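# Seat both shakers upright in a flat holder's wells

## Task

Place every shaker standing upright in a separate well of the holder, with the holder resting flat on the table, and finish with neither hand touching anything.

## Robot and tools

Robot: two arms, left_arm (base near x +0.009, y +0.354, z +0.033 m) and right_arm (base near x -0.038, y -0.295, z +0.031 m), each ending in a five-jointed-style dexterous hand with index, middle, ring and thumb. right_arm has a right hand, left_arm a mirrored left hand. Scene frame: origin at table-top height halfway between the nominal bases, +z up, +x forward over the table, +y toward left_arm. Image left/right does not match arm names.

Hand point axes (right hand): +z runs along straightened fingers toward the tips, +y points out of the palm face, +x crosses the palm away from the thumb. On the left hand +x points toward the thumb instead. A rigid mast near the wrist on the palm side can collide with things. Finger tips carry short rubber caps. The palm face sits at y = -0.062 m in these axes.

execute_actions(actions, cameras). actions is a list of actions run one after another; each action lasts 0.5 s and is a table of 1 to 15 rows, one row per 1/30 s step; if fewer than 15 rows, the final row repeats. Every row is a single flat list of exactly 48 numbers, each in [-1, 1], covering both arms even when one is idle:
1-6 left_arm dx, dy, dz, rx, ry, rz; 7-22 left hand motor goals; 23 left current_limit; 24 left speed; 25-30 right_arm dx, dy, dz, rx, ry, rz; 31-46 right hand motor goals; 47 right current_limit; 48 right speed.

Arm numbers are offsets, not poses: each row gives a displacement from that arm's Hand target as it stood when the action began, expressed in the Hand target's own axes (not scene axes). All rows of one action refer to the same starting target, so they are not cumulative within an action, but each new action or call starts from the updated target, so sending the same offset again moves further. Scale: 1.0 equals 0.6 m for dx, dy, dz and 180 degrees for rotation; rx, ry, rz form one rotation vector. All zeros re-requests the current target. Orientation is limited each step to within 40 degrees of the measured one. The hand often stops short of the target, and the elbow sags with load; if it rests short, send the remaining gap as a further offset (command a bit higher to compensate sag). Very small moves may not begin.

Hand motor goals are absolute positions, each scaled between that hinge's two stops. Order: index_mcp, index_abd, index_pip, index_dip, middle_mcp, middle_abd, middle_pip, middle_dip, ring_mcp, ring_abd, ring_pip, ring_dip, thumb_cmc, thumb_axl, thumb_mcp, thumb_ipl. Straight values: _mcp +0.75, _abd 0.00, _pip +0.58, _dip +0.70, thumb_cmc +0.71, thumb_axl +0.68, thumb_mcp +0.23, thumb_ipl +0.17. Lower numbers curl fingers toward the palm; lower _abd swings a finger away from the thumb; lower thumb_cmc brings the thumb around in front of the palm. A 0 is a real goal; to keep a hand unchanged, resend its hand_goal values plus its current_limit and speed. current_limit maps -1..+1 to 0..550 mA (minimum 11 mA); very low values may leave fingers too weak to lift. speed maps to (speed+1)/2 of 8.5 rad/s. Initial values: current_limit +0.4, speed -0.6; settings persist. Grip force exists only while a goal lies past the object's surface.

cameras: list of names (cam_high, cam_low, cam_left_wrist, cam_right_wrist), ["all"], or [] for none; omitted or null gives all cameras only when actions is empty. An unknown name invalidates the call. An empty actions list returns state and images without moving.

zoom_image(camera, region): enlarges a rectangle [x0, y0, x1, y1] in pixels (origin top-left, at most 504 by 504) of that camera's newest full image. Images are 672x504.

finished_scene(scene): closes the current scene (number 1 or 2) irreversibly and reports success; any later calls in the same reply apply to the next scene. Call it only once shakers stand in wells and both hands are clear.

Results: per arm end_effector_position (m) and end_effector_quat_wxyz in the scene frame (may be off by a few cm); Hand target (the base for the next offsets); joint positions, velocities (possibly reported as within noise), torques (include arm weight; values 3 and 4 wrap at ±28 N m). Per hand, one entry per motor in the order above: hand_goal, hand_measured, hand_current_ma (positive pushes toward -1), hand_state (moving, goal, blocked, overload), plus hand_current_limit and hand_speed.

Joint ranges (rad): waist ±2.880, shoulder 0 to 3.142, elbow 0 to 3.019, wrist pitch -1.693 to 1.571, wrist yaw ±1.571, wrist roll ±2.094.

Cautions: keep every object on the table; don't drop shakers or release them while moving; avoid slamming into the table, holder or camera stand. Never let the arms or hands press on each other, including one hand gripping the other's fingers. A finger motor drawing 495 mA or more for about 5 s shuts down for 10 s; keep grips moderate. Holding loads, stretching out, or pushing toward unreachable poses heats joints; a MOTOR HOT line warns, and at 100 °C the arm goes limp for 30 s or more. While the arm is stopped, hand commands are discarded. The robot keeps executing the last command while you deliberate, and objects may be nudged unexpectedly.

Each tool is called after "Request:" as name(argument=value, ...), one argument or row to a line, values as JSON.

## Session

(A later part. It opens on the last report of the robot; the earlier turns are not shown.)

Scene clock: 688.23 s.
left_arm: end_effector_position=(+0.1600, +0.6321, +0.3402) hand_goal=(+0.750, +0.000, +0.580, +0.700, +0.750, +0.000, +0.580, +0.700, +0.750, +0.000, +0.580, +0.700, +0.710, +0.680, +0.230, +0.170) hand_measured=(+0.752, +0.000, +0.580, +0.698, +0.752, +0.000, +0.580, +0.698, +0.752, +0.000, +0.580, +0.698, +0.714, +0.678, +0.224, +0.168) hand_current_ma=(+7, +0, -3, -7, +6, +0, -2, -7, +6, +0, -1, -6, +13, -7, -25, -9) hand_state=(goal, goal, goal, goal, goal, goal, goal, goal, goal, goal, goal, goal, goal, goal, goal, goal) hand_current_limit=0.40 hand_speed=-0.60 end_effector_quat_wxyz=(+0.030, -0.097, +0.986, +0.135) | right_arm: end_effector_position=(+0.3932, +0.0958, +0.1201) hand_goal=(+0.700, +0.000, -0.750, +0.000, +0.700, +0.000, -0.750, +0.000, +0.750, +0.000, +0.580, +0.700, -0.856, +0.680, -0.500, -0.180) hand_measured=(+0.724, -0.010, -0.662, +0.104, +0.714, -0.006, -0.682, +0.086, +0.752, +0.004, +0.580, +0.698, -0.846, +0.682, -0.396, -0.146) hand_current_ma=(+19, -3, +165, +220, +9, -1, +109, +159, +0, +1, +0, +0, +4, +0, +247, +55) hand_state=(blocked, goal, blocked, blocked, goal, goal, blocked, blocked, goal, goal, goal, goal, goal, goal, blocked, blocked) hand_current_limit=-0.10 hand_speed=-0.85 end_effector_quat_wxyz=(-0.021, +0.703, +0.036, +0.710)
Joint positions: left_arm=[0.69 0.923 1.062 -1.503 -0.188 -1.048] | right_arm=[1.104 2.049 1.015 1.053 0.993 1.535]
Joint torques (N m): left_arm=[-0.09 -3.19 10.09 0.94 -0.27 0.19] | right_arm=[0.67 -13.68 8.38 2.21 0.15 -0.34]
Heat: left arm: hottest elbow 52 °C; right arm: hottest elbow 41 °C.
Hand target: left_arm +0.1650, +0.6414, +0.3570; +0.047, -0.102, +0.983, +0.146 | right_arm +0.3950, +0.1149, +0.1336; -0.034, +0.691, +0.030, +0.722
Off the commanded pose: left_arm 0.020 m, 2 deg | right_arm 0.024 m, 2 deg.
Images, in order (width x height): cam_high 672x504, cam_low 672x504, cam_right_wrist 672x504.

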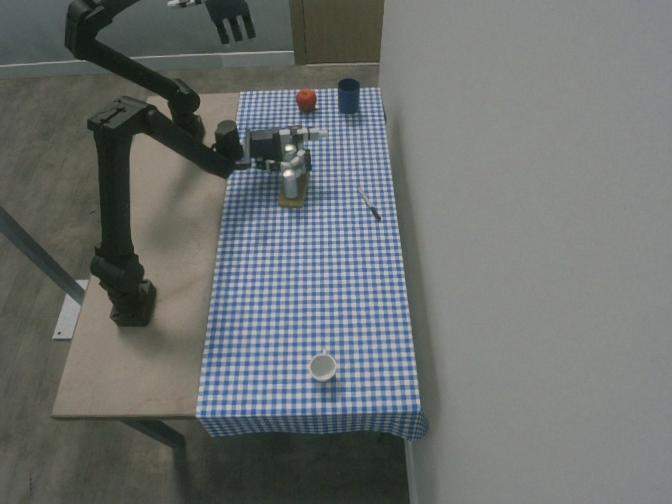

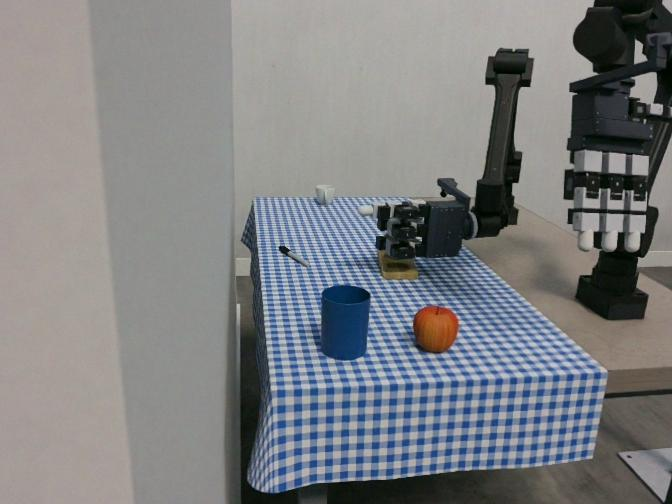

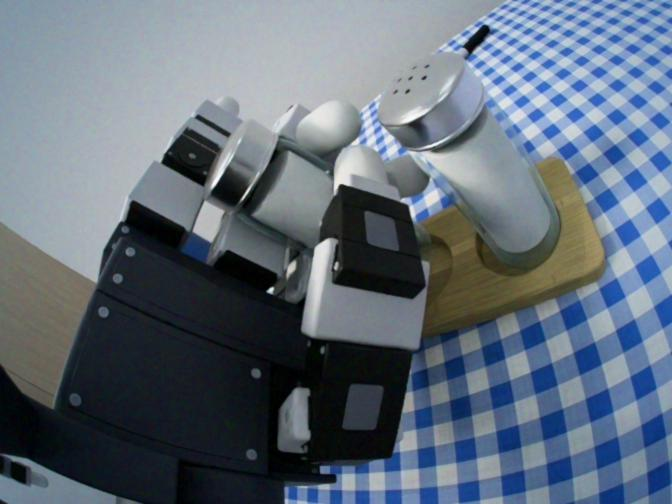

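Request:
execute_actions(
  actions=[
    [[0,0,0,0,0,0,0.75,0,0.58,0.7,0.75,0,0.58,0.7,0.75,0,0.58,0.7,0.71,0.68,0.23,0.17,0.4,-0.6,-0.025,-0.006,0,0,0,0,0.7,0,-0.75,0,0.7,0,-0.75,0,0.75,0,0.58,0.7,-0.857,0.68,-0.5,-0.18,-0.1,-0.85]],
  ],
  cameras=["cam_high","cam_low","cam_right_wrist"],
)

Request:
zoom_image(
  camera="cam_high",
  region=[260, 110, 330, 210],
)

Request:
zoom_image(
  camera="cam_right_wrist",
  region=[300, 130, 540, 370],
)

Request:
zoom_image(
  camera="cam_low",
  region=[350, 170, 480, 290],
)

Scene clock: 698.53 s.
left_arm: end_effector_position=(+0.1600, +0.6321, +0.3402) hand_goal=(+0.750, +0.000, +0.580, +0.700, +0.750, +0.000, +0.580, +0.700, +0.750, +0.000, +0.580, +0.700, +0.710, +0.680, +0.230, +0.170) hand_measured=(+0.752, +0.000, +0.580, +0.698, +0.752, +0.000, +0.580, +0.698, +0.752, +0.000, +0.580, +0.698, +0.714, +0.678, +0.224, +0.168) hand_current_ma=(+7, +0, -3, -7, +6, +0, -2, -7, +6, +0, -1, -6, +13, -7, -25, -9) hand_state=(goal, goal, goal, goal, goal, goal, goal, goal, goal, goal, goal, goal, goal, goal, goal, goal) hand_current_limit=0.40 hand_speed=-0.60 end_effector_quat_wxyz=(+0.030, -0.097, +0.986, +0.135) | right_arm: end_effector_position=(+0.3940, +0.0989, +0.1074) hand_goal=(+0.700, +0.000, -0.750, +0.000, +0.700, +0.000, -0.750, +0.000, +0.750, +0.000, +0.580, +0.700, -0.856, +0.680, -0.500, -0.180) hand_measured=(+0.724, -0.010, -0.662, +0.104, +0.714, -0.006, -0.682, +0.086, +0.752, +0.004, +0.580, +0.698, -0.846, +0.682, -0.396, -0.146) hand_current_ma=(+19, -3, +165, +220, +9, -1, +109, +159, +0, +1, +0, +0, +4, +0, +247, +55) hand_state=(blocked, goal, blocked, blocked, goal, goal, blocked, blocked, goal, goal, goal, goal, goal, goal, blocked, blocked) hand_current_limit=-0.10 hand_speed=-0.85 end_effector_quat_wxyz=(-0.022, +0.702, +0.034, +0.711)
Joint positions: left_arm=[0.69 0.923 1.062 -1.503 -0.188 -1.048] | right_arm=[1.106 2.086 1.028 1.08 0.995 1.534]
Joint torques (N m): left_arm=[0.32 -3.19 10.41 0.8 -0.3 0.25] | right_arm=[1.03 -13.8 8.32 2.25 0.1 -0.37]
Heat: left arm: hottest elbow 52 °C; right arm: hottest elbow 41 °C.
Hand target: left_arm +0.1650, +0.6414, +0.3570; +0.047, -0.102, +0.983, +0.146 | right_arm +0.3954, +0.1184, +0.1187; -0.034, +0.691, +0.030, +0.722
Off the commanded pose: left_arm 0.020 m, 2 deg | right_arm 0.023 m, 2 deg.
Images, in order (width x height): cam_high 672x504, cam_low 672x504, cam_right_wrist 672x504.

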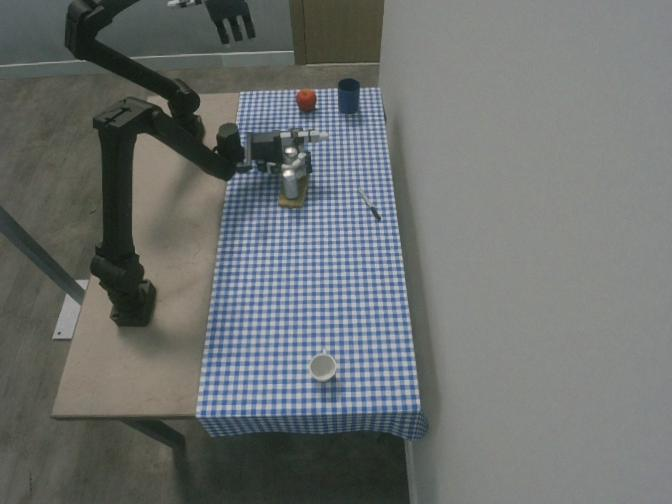

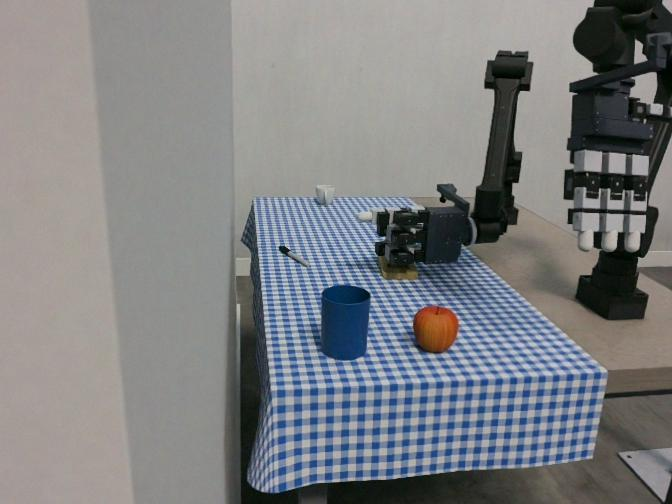

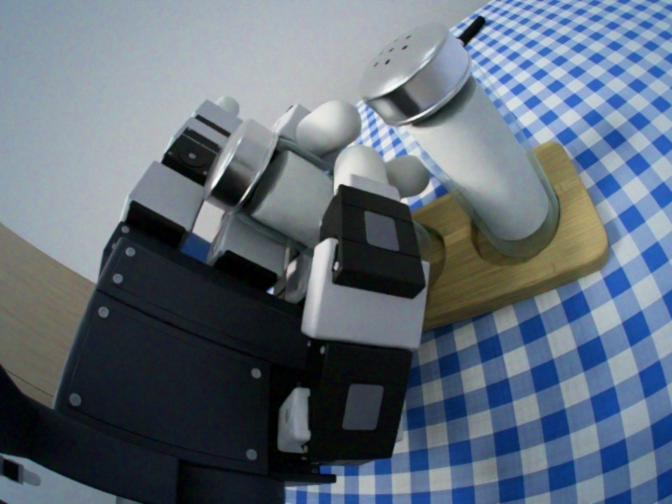

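Scaled by 5.040 from the camera's 672x504 image, which has a finer 960x720 frame.

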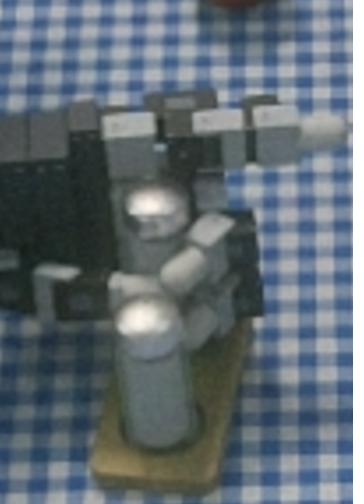

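Scaled by 2.100 from the camera's 672x504 image, which has a finer 960x720 frame.

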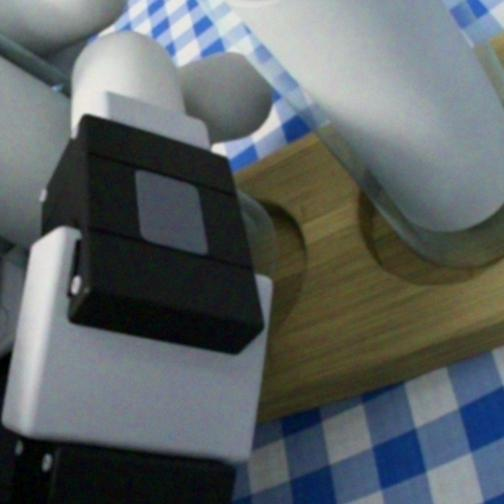

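Scaled by 3.877 from the camera's 672x504 image, which has a finer 960x720 frame.

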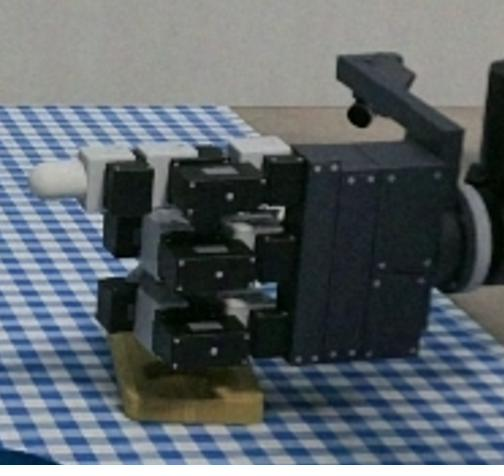

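Request:
execute_actions(
  actions=[
    [[0,0,0,0,0,0,0.75,0,0.58,0.7,0.75,0,0.58,0.7,0.75,0,0.58,0.7,0.71,0.68,0.23,0.17,0.4,-0.6,-0.022,0,0.003,0,0,0,0.7,0,-0.75,0,0.7,0,-0.75,0,0.75,0,0.58,0.7,-0.857,0.68,-0.5,-0.18,-0.1,-0.85]],
  ],
  cameras=["cam_high","cam_low","cam_right_wrist"],
)

Request:
zoom_image(
  camera="cam_high",
  region=[260, 110, 330, 210],
)

Request:
zoom_image(
  camera="cam_right_wrist",
  region=[300, 130, 540, 370],
)

Scene clock: 702.80 s.
left_arm: end_effector_position=(+0.1600, +0.6321, +0.3402) hand_goal=(+0.750, +0.000, +0.580, +0.700, +0.750, +0.000, +0.580, +0.700, +0.750, +0.000, +0.580, +0.700, +0.710, +0.680, +0.230, +0.170) hand_measured=(+0.752, +0.000, +0.580, +0.698, +0.752, +0.000, +0.580, +0.698, +0.752, +0.000, +0.580, +0.698, +0.714, +0.678, +0.224, +0.168) hand_current_ma=(+7, +0, -3, -7, +6, +0, -2, -7, +6, +0, -1, -6, +13, -7, -25, -9) hand_state=(goal, goal, goal, goal, goal, goal, goal, goal, goal, goal, goal, goal, goal, goal, goal, goal) hand_current_limit=0.40 hand_speed=-0.60 end_effector_quat_wxyz=(+0.030, -0.097, +0.986, +0.135) | right_arm: end_effector_position=(+0.3949, +0.1006, +0.0954) hand_goal=(+0.700, +0.000, -0.750, +0.000, +0.700, +0.000, -0.750, +0.000, +0.750, +0.000, +0.580, +0.700, -0.856, +0.680, -0.500, -0.180) hand_measured=(+0.724, -0.010, -0.662, +0.104, +0.714, -0.006, -0.682, +0.086, +0.752, +0.004, +0.580, +0.698, -0.846, +0.682, -0.396, -0.146) hand_current_ma=(+19, -3, +165, +220, +9, -1, +109, +159, +0, +1, +0, +0, +4, +0, +248, +55) hand_state=(blocked, goal, blocked, blocked, goal, goal, blocked, blocked, goal, goal, goal, goal, goal, goal, blocked, blocked) hand_current_limit=-0.10 hand_speed=-0.85 end_effector_quat_wxyz=(-0.022, +0.702, +0.034, +0.711)
Joint positions: left_arm=[0.69 0.923 1.062 -1.503 -0.188 -1.048] | right_arm=[1.106 2.118 1.038 1.104 0.995 1.533]
Joint torques (N m): left_arm=[-0.15 -3.25 10.29 0.92 -0.31 0.19] | right_arm=[0.44 -13.68 7.95 2.25 0.03 -0.35]
Heat: left arm: hottest elbow 52 °C; right arm: hottest elbow 42 °C.
Hand target: left_arm +0.1650, +0.6414, +0.3570; +0.047, -0.102, +0.983, +0.146 | right_arm +0.3978, +0.1187, +0.1055; -0.034, +0.691, +0.030, +0.722
Off the commanded pose: left_arm 0.020 m, 2 deg | right_arm 0.021 m, 2 deg.
Images, in order (width x height): cam_high 672x504, cam_low 672x504, cam_right_wrist 672x504.

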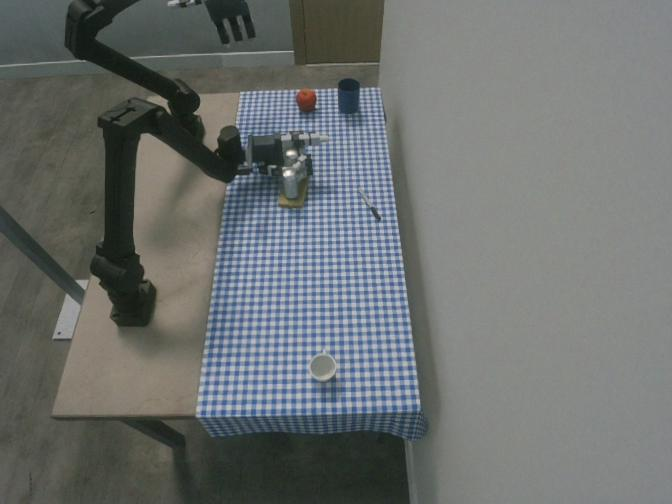

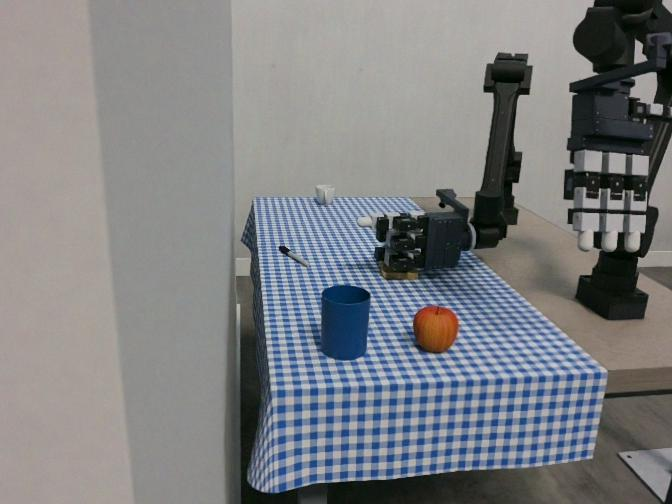

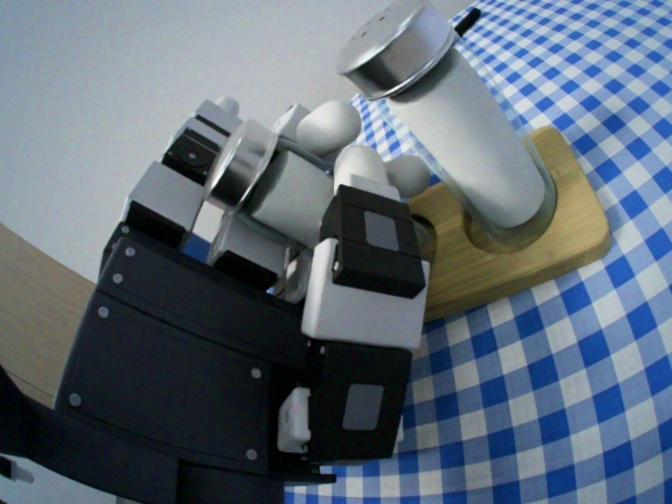

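Scaled by 5.040 from the camera's 672x504 image, which has a finer 960x720 frame.

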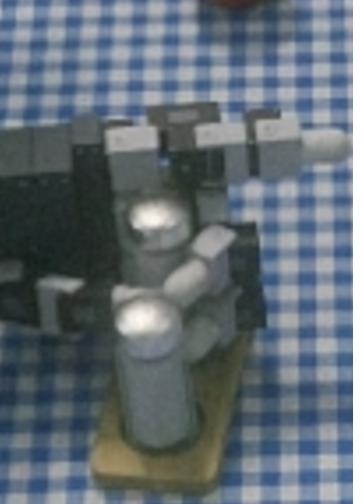

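Scaled by 2.100 from the camera's 672x504 image, which has a finer 960x720 frame.

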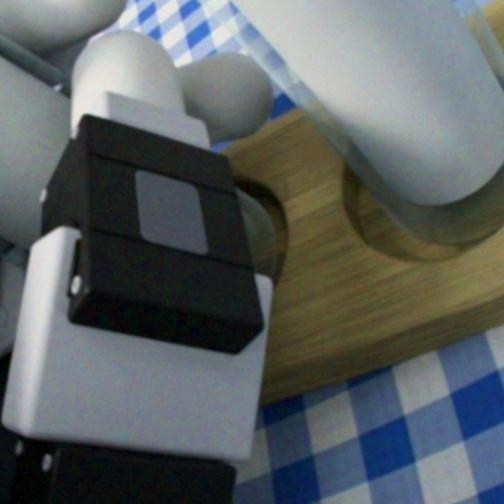

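Request:
execute_actions(
  actions=[
    [[0,0,0,0,0,0,0.75,0,0.58,0.7,0.75,0,0.58,0.7,0.75,0,0.58,0.7,0.71,0.68,0.23,0.17,0.4,-0.6,-0.015,-0.007,0.007,0,0,0,0.7,0,-0.75,0,0.7,0,-0.75,0,0.75,0,0.58,0.7,-0.857,0.68,-0.5,-0.18,-0.1,-0.85]],
  ],
  cameras=["cam_high","cam_low","cam_right_wrist"],
)

Request:
zoom_image(
  camera="cam_high",
  region=[260, 110, 330, 210],
)

Request:
zoom_image(
  camera="cam_right_wrist",
  region=[300, 130, 540, 370],
)

Scene clock: 709.47 s.
left_arm: end_effector_position=(+0.1600, +0.6321, +0.3402) hand_goal=(+0.750, +0.000, +0.580, +0.700, +0.750, +0.000, +0.580, +0.700, +0.750, +0.000, +0.580, +0.700, +0.710, +0.680, +0.230, +0.170) hand_measured=(+0.752, +0.000, +0.580, +0.698, +0.752, +0.000, +0.580, +0.698, +0.752, +0.000, +0.580, +0.698, +0.714, +0.678, +0.224, +0.168) hand_current_ma=(+7, +0, -3, -7, +6, +0, -2, -7, +6, +0, -1, -6, +13, -7, -25, -9) hand_state=(goal, goal, goal, goal, goal, goal, goal, goal, goal, goal, goal, goal, goal, goal, goal, goal) hand_current_limit=0.40 hand_speed=-0.60 end_effector_quat_wxyz=(+0.030, -0.097, +0.986, +0.135) | right_arm: end_effector_position=(+0.3981, +0.1066, +0.0891) hand_goal=(+0.700, +0.000, -0.750, +0.000, +0.700, +0.000, -0.750, +0.000, +0.750, +0.000, +0.580, +0.700, -0.856, +0.680, -0.500, -0.180) hand_measured=(+0.724, -0.010, -0.662, +0.104, +0.714, -0.006, -0.682, +0.086, +0.752, +0.004, +0.580, +0.698, -0.846, +0.682, -0.396, -0.146) hand_current_ma=(+19, -3, +165, +220, +9, -1, +109, +159, +0, +1, +0, +0, +4, +0, +248, +55) hand_state=(blocked, goal, blocked, blocked, goal, goal, blocked, blocked, goal, goal, goal, goal, goal, goal, blocked, blocked) hand_current_limit=-0.10 hand_speed=-0.85 end_effector_quat_wxyz=(-0.024, +0.701, +0.034, +0.712)
Joint positions: left_arm=[0.69 0.923 1.062 -1.503 -0.188 -1.048] | right_arm=[1.106 2.143 1.06 1.111 0.993 1.532]
Joint torques (N m): left_arm=[-0.5 -3.55 10.15 1.02 -0.31 0.18] | right_arm=[0.38 -14.04 8.1 2.32 0 -0.35]
Heat: left arm: hottest elbow 52 °C; right arm: hottest elbow 42 °C.
Hand target: left_arm +0.1650, +0.6414, +0.3570; +0.047, -0.102, +0.983, +0.146 | right_arm +0.4020, +0.1233, +0.0966; -0.034, +0.691, +0.030, +0.722
Off the commanded pose: left_arm 0.020 m, 2 deg | right_arm 0.019 m, 2 deg.
Images, in order (width x height): cam_high 672x504, cam_low 672x504, cam_right_wrist 672x504.

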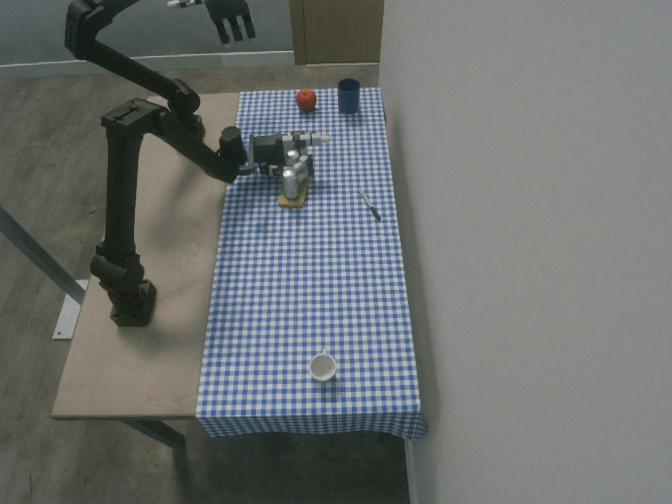

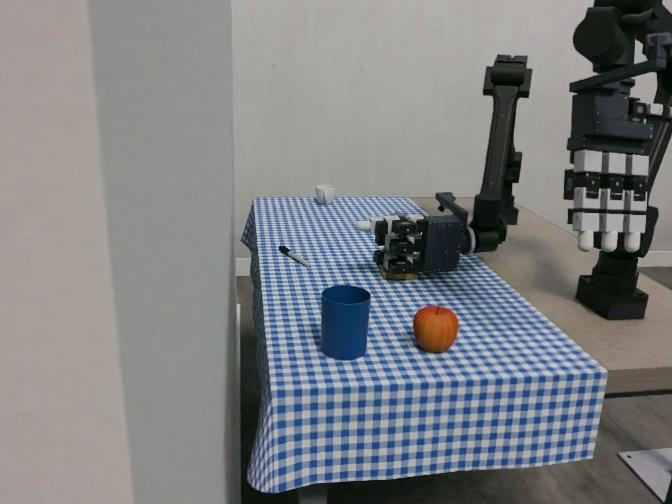

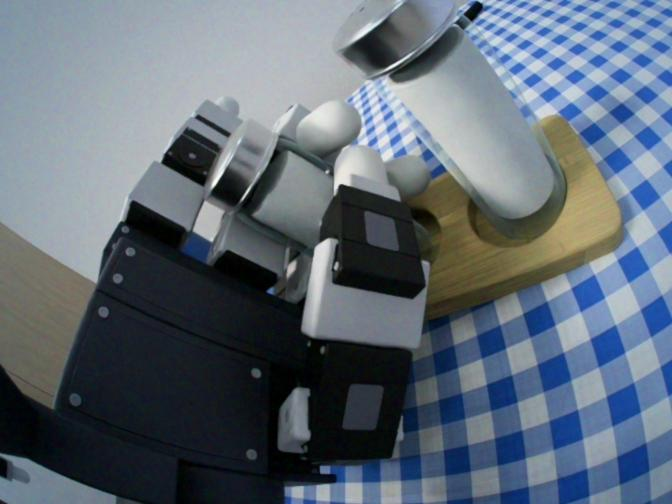

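Scaled by 5.040 from the camera's 672x504 image, which has a finer 960x720 frame.

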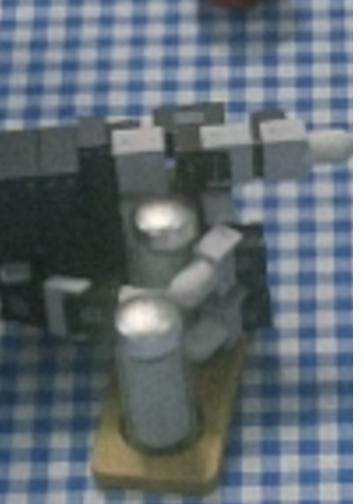

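Scaled by 2.100 from the camera's 672x504 image, which has a finer 960x720 frame.

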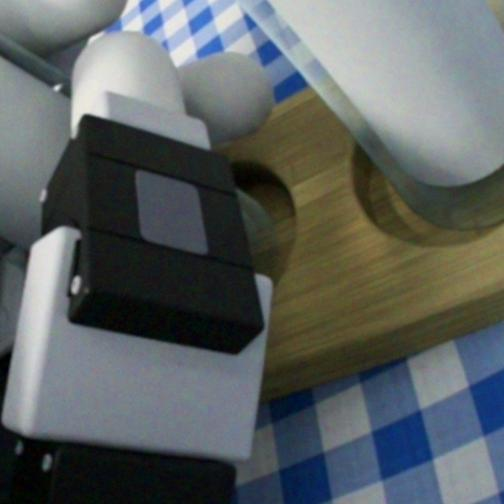

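Request:
execute_actions(
  actions=[
    [[0,0,0,0,0,0,0.75,0,0.58,0.7,0.75,0,0.58,0.7,0.75,0,0.58,0.7,0.71,0.68,0.23,0.17,0.4,-0.6,-0.01,0,0.008,0,0,0,0.7,0,-0.75,0,0.7,0,-0.75,0,0.75,0,0.58,0.7,-0.857,0.68,-0.5,-0.18,-0.1,-0.85]],
  ],
  cameras=["cam_high","cam_low","cam_right_wrist"],
)

Request:
zoom_image(
  camera="cam_low",
  region=[350, 190, 450, 290],
)

Request:
zoom_image(
  camera="cam_right_wrist",
  region=[380, 170, 500, 290],
)

Scene clock: 716.23 s.
left_arm: end_effector_position=(+0.1600, +0.6321, +0.3402) hand_goal=(+0.750, +0.000, +0.580, +0.700, +0.750, +0.000, +0.580, +0.700, +0.750, +0.000, +0.580, +0.700, +0.710, +0.680, +0.230, +0.170) hand_measured=(+0.752, +0.000, +0.580, +0.698, +0.752, +0.000, +0.580, +0.698, +0.752, +0.000, +0.580, +0.698, +0.714, +0.678, +0.224, +0.168) hand_current_ma=(+7, +0, -3, -7, +6, +0, -2, -7, +6, +0, -1, -6, +13, -7, -25, -9) hand_state=(goal, goal, goal, goal, goal, goal, goal, goal, goal, goal, goal, goal, goal, goal, goal, goal) hand_current_limit=0.40 hand_speed=-0.60 end_effector_quat_wxyz=(+0.030, -0.097, +0.986, +0.135) | right_arm: end_effector_position=(+0.3997, +0.1095, +0.0889) hand_goal=(+0.700, +0.000, -0.750, +0.000, +0.700, +0.000, -0.750, +0.000, +0.750, +0.000, +0.580, +0.700, -0.856, +0.680, -0.500, -0.180) hand_measured=(+0.716, -0.002, -0.662, +0.078, +0.718, -0.002, -0.682, +0.068, +0.752, +0.004, +0.580, +0.698, -0.846, +0.680, -0.396, -0.146) hand_current_ma=(+10, +0, +165, +138, +11, +0, +109, +110, +0, +1, +0, +0, +4, +0, +248, +55) hand_state=(goal, goal, blocked, blocked, goal, goal, blocked, blocked, goal, goal, goal, goal, goal, goal, blocked, blocked) hand_current_limit=-0.10 hand_speed=-0.85 end_effector_quat_wxyz=(-0.024, +0.699, +0.034, +0.714)
Joint positions: left_arm=[0.69 0.923 1.062 -1.503 -0.188 -1.048] | right_arm=[1.106 2.152 1.071 1.12 0.991 1.523]
Joint torques (N m): left_arm=[-0.15 -3.19 10.41 0.91 -0.28 0.23] | right_arm=[-0.44 -13.22 8.28 2.13 -0.21 -0.25]
Heat: left arm: hottest elbow 52 °C; right arm: hottest elbow 42 °C.
Hand target: left_arm +0.1650, +0.6414, +0.3570; +0.047, -0.102, +0.983, +0.146 | right_arm +0.4070, +0.1238, +0.0909; -0.034, +0.691, +0.030, +0.722
Off the commanded pose: left_arm 0.020 m, 2 deg | right_arm 0.016 m, 2 deg.
Images, in order (width x height): cam_high 672x504, cam_low 672x504, cam_right_wrist 672x504.

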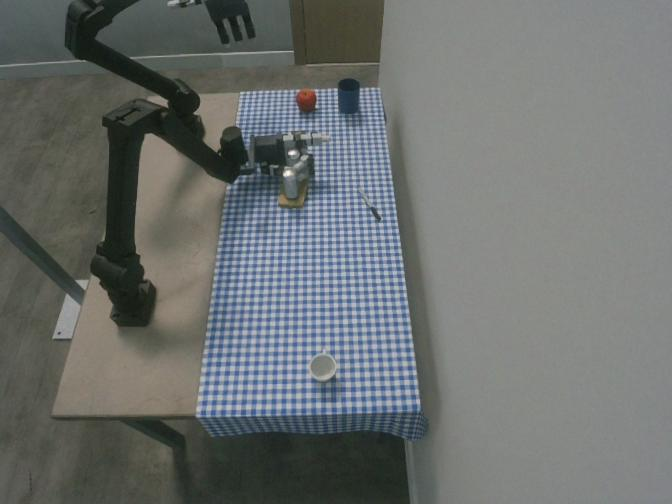

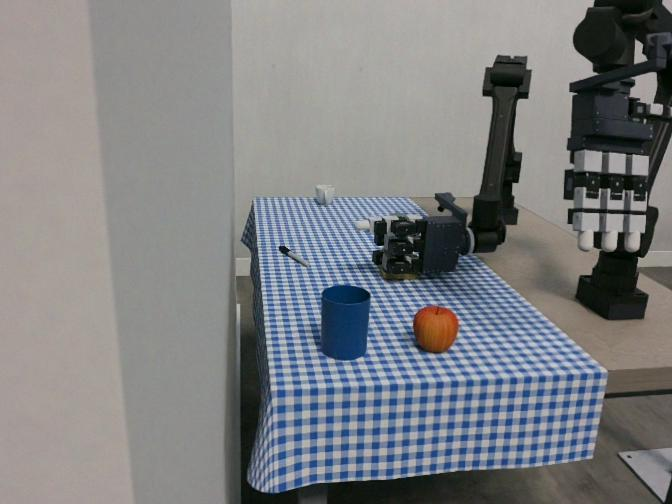

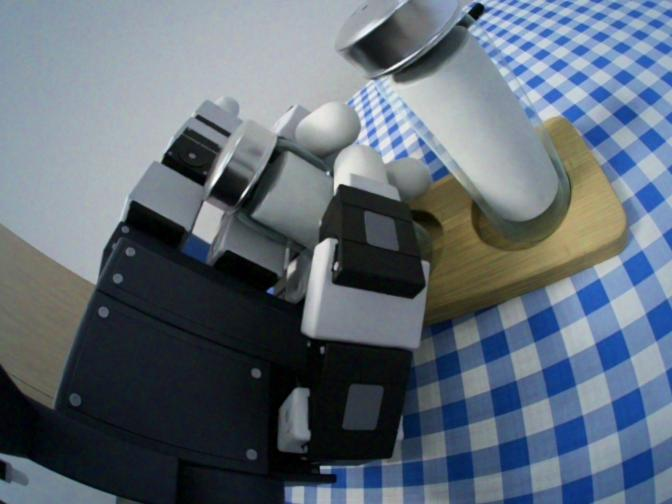

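Scaled by 5.040 from the camera's 672x504 image, which has a finer 960x720 frame.

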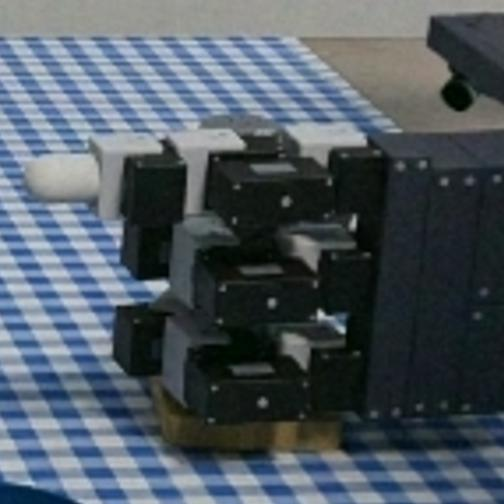

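Scaled by 4.200 from the camera's 672x504 image, which has a finer 960x720 frame.

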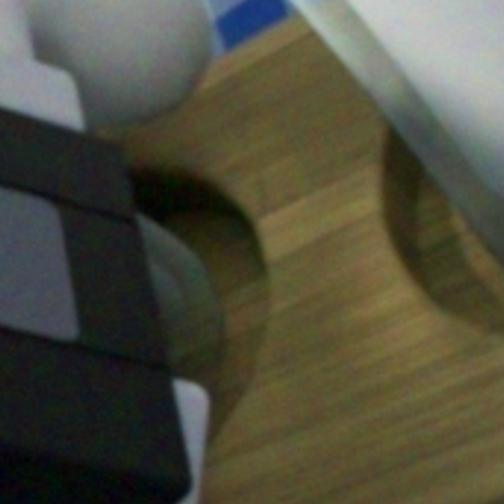

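Request:
zoom_image(
  camera="cam_high",
  region=[260, 110, 330, 210],
)

Scaled by 5.040 from the camera's 672x504 image, which has a finer 960x720 frame.

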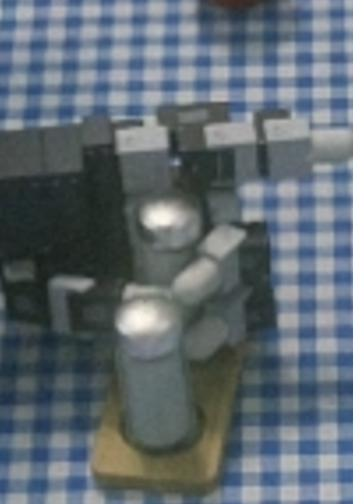

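Request:
execute_actions(
  actions=[
    [[0,0,0,0,0,0,0.75,0,0.58,0.7,0.75,0,0.58,0.7,0.75,0,0.58,0.7,0.71,0.68,0.23,0.17,0.4,-0.6,-0.008,0,0.005,0,0,0,0.7,0,-0.75,0,0.7,0,-0.75,0,0.75,0,0.58,0.7,-0.857,0.68,-0.5,-0.18,-0.1,-0.85]],
  ],
  cameras=["cam_high","cam_right_wrist"],
)

Request:
zoom_image(
  camera="cam_right_wrist",
  region=[380, 170, 500, 290],
)

Request:
zoom_image(
  camera="cam_high",
  region=[260, 110, 330, 210],
)

Scene clock: 724.83 s.
left_arm: end_effector_position=(+0.1600, +0.6321, +0.3402) hand_goal=(+0.750, +0.000, +0.580, +0.700, +0.750, +0.000, +0.580, +0.700, +0.750, +0.000, +0.580, +0.700, +0.710, +0.680, +0.230, +0.170) hand_measured=(+0.752, +0.000, +0.580, +0.698, +0.752, +0.000, +0.580, +0.698, +0.752, +0.000, +0.580, +0.698, +0.714, +0.678, +0.224, +0.168) hand_current_ma=(+7, +0, -3, -7, +6, +0, -2, -7, +6, +0, -1, -6, +13, -7, -25, -9) hand_state=(goal, goal, goal, goal, goal, goal, goal, goal, goal, goal, goal, goal, goal, goal, goal, goal) hand_current_limit=0.40 hand_speed=-0.60 end_effector_quat_wxyz=(+0.030, -0.097, +0.986, +0.135) | right_arm: end_effector_position=(+0.4011, +0.1114, +0.0890) hand_goal=(+0.700, +0.000, -0.750, +0.000, +0.700, +0.000, -0.750, +0.000, +0.750, +0.000, +0.580, +0.700, -0.856, +0.680, -0.500, -0.180) hand_measured=(+0.714, -0.002, -0.664, +0.052, +0.720, -0.002, -0.682, +0.052, +0.752, +0.004, +0.580, +0.698, -0.846, +0.680, -0.396, -0.146) hand_current_ma=(+8, +0, +158, +71, +15, +0, +109, +70, +0, +1, +0, +0, +4, +0, +247, +55) hand_state=(goal, goal, blocked, blocked, goal, goal, blocked, blocked, goal, goal, goal, goal, goal, goal, blocked, blocked) hand_current_limit=-0.10 hand_speed=-0.85 end_effector_quat_wxyz=(-0.023, +0.697, +0.036, +0.716)
Joint positions: left_arm=[0.69 0.923 1.062 -1.503 -0.188 -1.048] | right_arm=[1.105 2.159 1.078 1.129 0.99 1.511]
Joint torques (N m): left_arm=[-0.21 -3.72 10.25 0.87 -0.29 0.21] | right_arm=[-1.08 -12.81 8.03 1.99 -0.37 -0.08]
Heat: left arm: hottest elbow 52 °C; right arm: hottest elbow 42 °C.
Hand target: left_arm +0.1650, +0.6414, +0.3570; +0.047, -0.102, +0.983, +0.146 | right_arm +0.4102, +0.1242, +0.0863; -0.034, +0.691, +0.030, +0.722
Off the commanded pose: left_arm 0.020 m, 2 deg | right_arm 0.016 m, 2 deg.
Images, in order (width x height): cam_high 672x504, cam_right_wrist 672x504.

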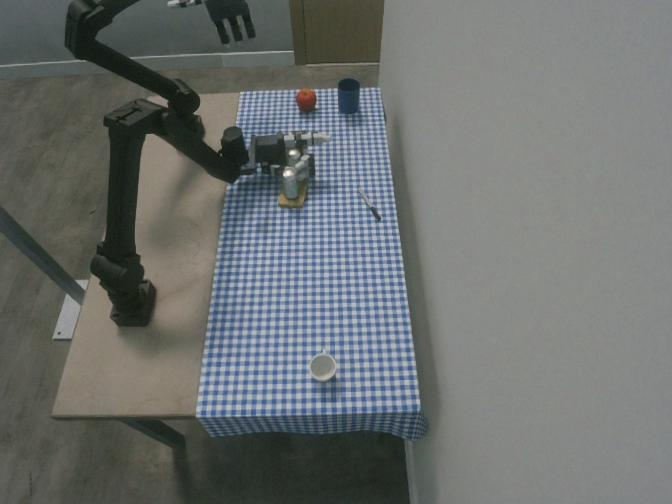

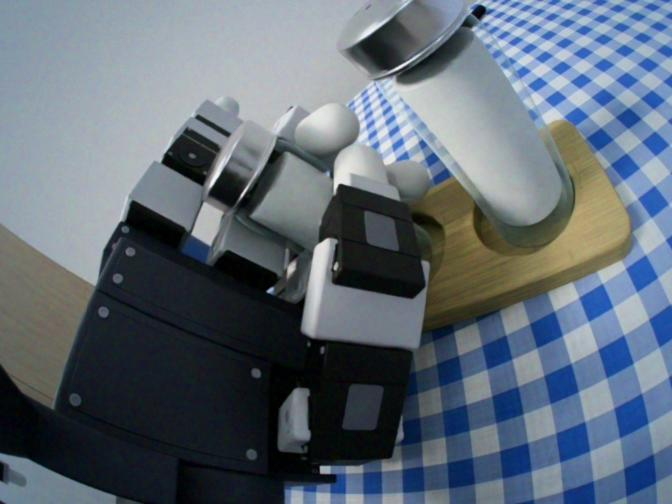

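Scaled by 4.200 from the camera's 672x504 image, which has a finer 960x720 frame.

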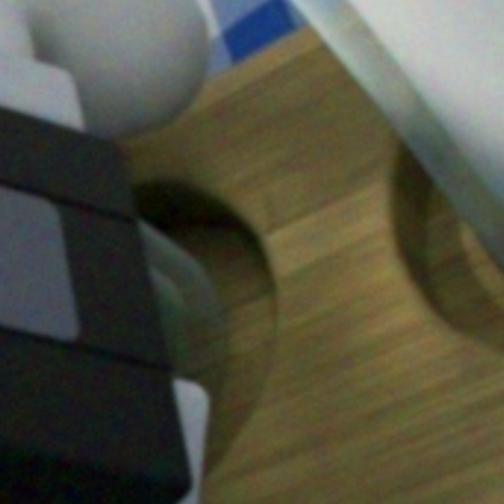

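Scaled by 5.040 from the camera's 672x504 image, which has a finer 960x720 frame.

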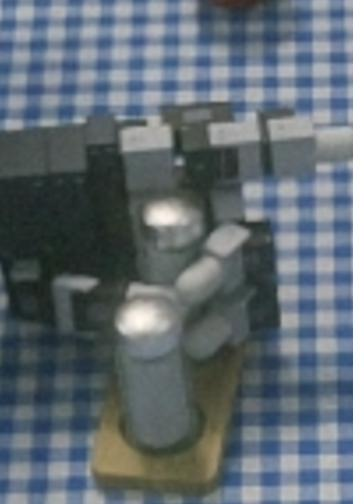

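Request:
execute_actions(
  actions=[
    [[0,0,0,0,0,0,0.75,0,0.58,0.7,0.75,0,0.58,0.7,0.75,0,0.58,0.7,0.71,0.68,0.23,0.17,0.4,-0.6,0.007,0.01,-0.005,0,0,0,0.73,0,-0.62,0.15,0.73,0,-0.64,0.15,0.75,0,0.58,0.7,-0.857,0.68,-0.36,-0.2,-0.1,-0.8]],
    [[0,0,0,0,0,0,0.75,0,0.58,0.7,0.75,0,0.58,0.7,0.75,0,0.58,0.7,0.71,0.68,0.23,0.17,0.4,-0.6,0,0,0,0,0,0,0.75,0,-0.52,0.33,0.75,0,-0.52,0.33,0.75,0,0.58,0.7,-0.857,0.68,-0.3,-0.3,-0.1,-0.8]],
  ],
  cameras=["cam_high","cam_right_wrist"],
)

Request:
zoom_image(
  camera="cam_high",
  region=[260, 110, 330, 210],
)

Request:
zoom_image(
  camera="cam_right_wrist",
  region=[190, 60, 490, 330],
)

Scene clock: 748.50 s.
left_arm: end_effector_position=(+0.1600, +0.6321, +0.3402) hand_goal=(+0.750, +0.000, +0.580, +0.700, +0.750, +0.000, +0.580, +0.700, +0.750, +0.000, +0.580, +0.700, +0.710, +0.680, +0.230, +0.170) hand_measured=(+0.752, +0.000, +0.580, +0.698, +0.752, +0.000, +0.580, +0.698, +0.752, +0.000, +0.580, +0.698, +0.714, +0.678, +0.224, +0.168) hand_current_ma=(+7, +0, -3, -7, +6, +0, -2, -7, +6, +0, -1, -6, +13, -7, -25, -9) hand_state=(goal, goal, goal, goal, goal, goal, goal, goal, goal, goal, goal, goal, goal, goal, goal, goal) hand_current_limit=0.40 hand_speed=-0.60 end_effector_quat_wxyz=(+0.030, -0.097, +0.986, +0.135) | right_arm: end_effector_position=(+0.4017, +0.1129, +0.0900) hand_goal=(+0.750, +0.000, -0.520, +0.330, +0.750, +0.000, -0.520, +0.330, +0.750, +0.000, +0.580, +0.700, -0.856, +0.680, -0.300, -0.300) hand_measured=(+0.748, +0.000, -0.522, +0.328, +0.748, +0.000, -0.522, +0.328, +0.752, +0.004, +0.580, +0.698, -0.846, +0.684, -0.292, -0.286) hand_current_ma=(+0, +0, +0, +0, +0, +0, +0, +0, +0, +1, +0, +0, +4, +2, +5, +11) hand_state=(goal, goal, goal, goal, goal, goal, goal, goal, goal, goal, goal, goal, goal, goal, goal, goal) hand_current_limit=-0.10 hand_speed=-0.80 end_effector_quat_wxyz=(-0.028, +0.695, +0.037, +0.718)
Joint positions: left_arm=[0.69 0.923 1.062 -1.503 -0.188 -1.048] | right_arm=[1.105 2.159 1.078 1.137 0.982 1.509]
Joint torques (N m): left_arm=[0.44 -3.96 10.04 0.87 -0.27 0.22] | right_arm=[-1.08 -14.45 6.57 1.92 -0.1 -0.08]
Heat: left arm: hottest elbow 52 °C; right arm: hottest elbow 43 °C.
Hand target: left_arm +0.1650, +0.6414, +0.3570; +0.047, -0.102, +0.983, +0.146 | right_arm +0.4075, +0.1180, +0.0904; -0.034, +0.691, +0.030, +0.722
Off the commanded pose: left_arm 0.020 m, 2 deg | right_arm 0.008 m, 1 deg.
Images, in order (width x height): cam_high 672x504, cam_right_wrist 672x504.

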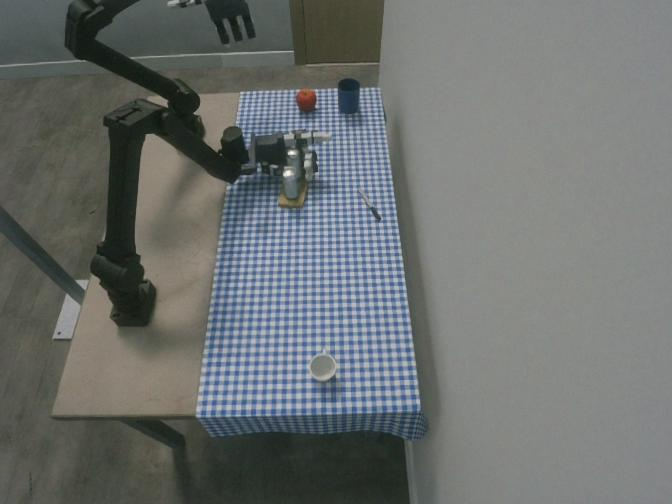

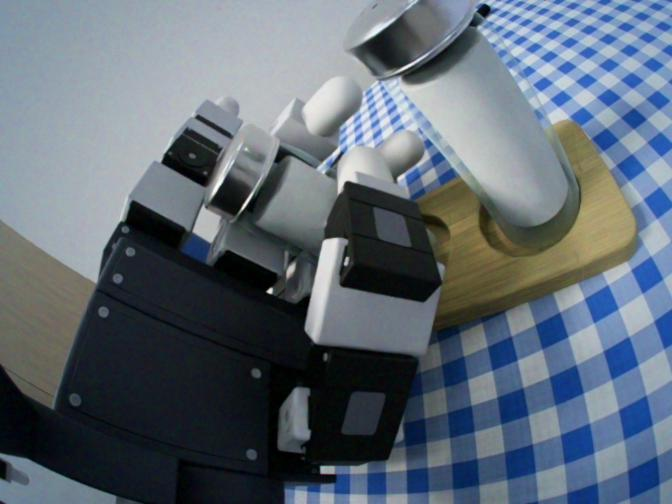

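Scaled by 5.040 from the camera's 672x504 image, which has a finer 960x720 frame.

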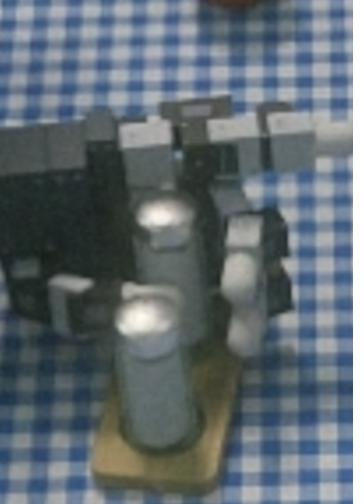

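Scaled by 1.680 from the camera's 672x504 image, which has a finer 960x720 frame.

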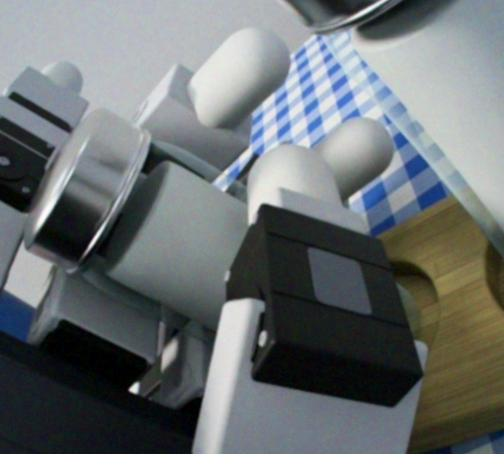

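Request:
execute_actions(
  actions=[
    [[0,0,0,0,0,0,0.75,0,0.58,0.7,0.75,0,0.58,0.7,0.75,0,0.58,0.7,0.71,0.68,0.23,0.17,0.4,-0.6,0,0,0,0,0,0,0.75,0,-0.4,0.38,0.75,0,-0.4,0.38,0.75,0,0.58,0.7,-0.857,0.68,-0.24,-0.42,-0.1,-0.8]],
    [[0,0,0,0,0,0,0.75,0,0.58,0.7,0.75,0,0.58,0.7,0.75,0,0.58,0.7,0.71,0.68,0.23,0.17,0.4,-0.6,0,0,0,0,0,0,0.75,0,-0.2,0.45,0.75,0,-0.2,0.45,0.75,0,0.58,0.7,-0.857,0.68,-0.15,-0.53,-0.1,-0.8]],
    [[0,0,0,0,0,0,0.75,0,0.58,0.7,0.75,0,0.58,0.7,0.75,0,0.58,0.7,0.71,0.68,0.23,0.17,0.4,-0.6,0,0,0,0,0,0,0.75,0,0,0.55,0.75,0,0,0.55,0.75,0,0.58,0.7,-0.857,0.68,-0.05,-0.64,-0.1,-0.8]],
    [[0,0,0,0,0,0,0.75,0,0.58,0.7,0.75,0,0.58,0.7,0.75,0,0.58,0.7,0.71,0.68,0.23,0.17,0.4,-0.6,0,0,0,0,0,0,0.75,0,0.3,0.7,0.75,0,0.3,0.7,0.75,0,0.58,0.7,-0.857,0.68,0.05,-0.76,-0.1,-0.8]],
    [[0,0,0,0,0,0,0.75,0,0.58,0.7,0.75,0,0.58,0.7,0.75,0,0.58,0.7,0.71,0.68,0.23,0.17,0.4,-0.6,0,0,0,0,0,0,0.75,0,0.58,0.7,0.75,0,0.58,0.7,0.75,0,0.58,0.7,-0.857,0.68,0.14,-0.86,-0.1,-0.8]],
  ],
  cameras=["cam_high","cam_right_wrist"],
)

Request:
zoom_image(
  camera="cam_high",
  region=[260, 110, 330, 210],
)

Scene clock: 757.40 s.
left_arm: end_effector_position=(+0.1600, +0.6321, +0.3402) hand_goal=(+0.750, +0.000, +0.580, +0.700, +0.750, +0.000, +0.580, +0.700, +0.750, +0.000, +0.580, +0.700, +0.710, +0.680, +0.230, +0.170) hand_measured=(+0.752, +0.000, +0.580, +0.698, +0.752, +0.000, +0.580, +0.698, +0.752, +0.000, +0.580, +0.698, +0.714, +0.678, +0.224, +0.168) hand_current_ma=(+7, +0, -3, -7, +6, +0, -2, -7, +6, +0, -1, -6, +13, -7, -25, -9) hand_state=(goal, goal, goal, goal, goal, goal, goal, goal, goal, goal, goal, goal, goal, goal, goal, goal) hand_current_limit=0.40 hand_speed=-0.60 end_effector_quat_wxyz=(+0.030, -0.097, +0.986, +0.135) | right_arm: end_effector_position=(+0.4018, +0.1132, +0.0900) hand_goal=(+0.750, +0.000, +0.580, +0.700, +0.750, +0.000, +0.580, +0.700, +0.750, +0.000, +0.580, +0.700, -0.856, +0.680, +0.140, -0.860) hand_measured=(+0.748, +0.002, +0.578, +0.698, +0.748, +0.002, +0.578, +0.698, +0.752, +0.004, +0.580, +0.698, -0.846, +0.684, +0.136, -0.858) hand_current_ma=(+0, +0, +0, +0, +0, +0, +0, +0, +0, +1, +0, +0, +4, +2, -1, +0) hand_state=(goal, goal, goal, goal, goal, goal, goal, goal, goal, goal, goal, goal, goal, goal, goal, goal) hand_current_limit=-0.10 hand_speed=-0.80 end_effector_quat_wxyz=(-0.028, +0.695, +0.038, +0.718)
Joint positions: left_arm=[0.69 0.923 1.062 -1.503 -0.188 -1.048] | right_arm=[1.105 2.159 1.078 1.137 0.98 1.509]
Joint torques (N m): left_arm=[0.26 -2.84 10.11 0.84 -0.29 0.24] | right_arm=[-0.26 -14.21 6.74 1.96 -0.1 -0.08]
Heat: left arm: hottest elbow 53 °C; right arm: hottest elbow 43 °C.
Hand target: left_arm +0.1650, +0.6414, +0.3570; +0.047, -0.102, +0.983, +0.146 | right_arm +0.4075, +0.1179, +0.0904; -0.034, +0.691, +0.030, +0.722
Off the commanded pose: left_arm 0.020 m, 2 deg | right_arm 0.007 m, 1 deg.
Images, in order (width x height): cam_high 672x504, cam_right_wrist 672x504.

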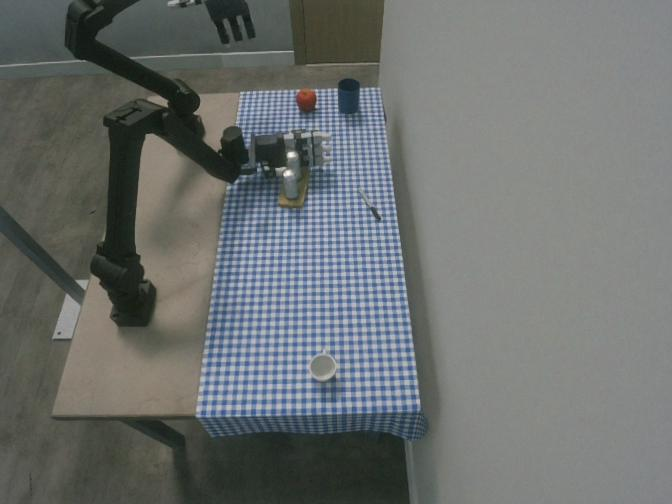

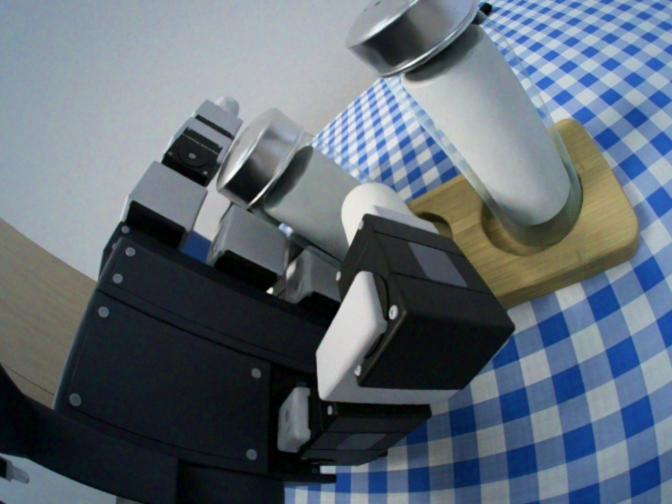

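Scaled by 5.040 from the camera's 672x504 image, which has a finer 960x720 frame.

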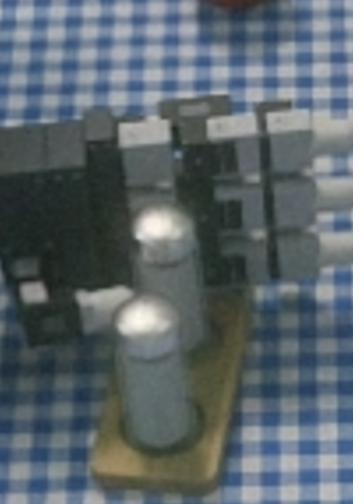

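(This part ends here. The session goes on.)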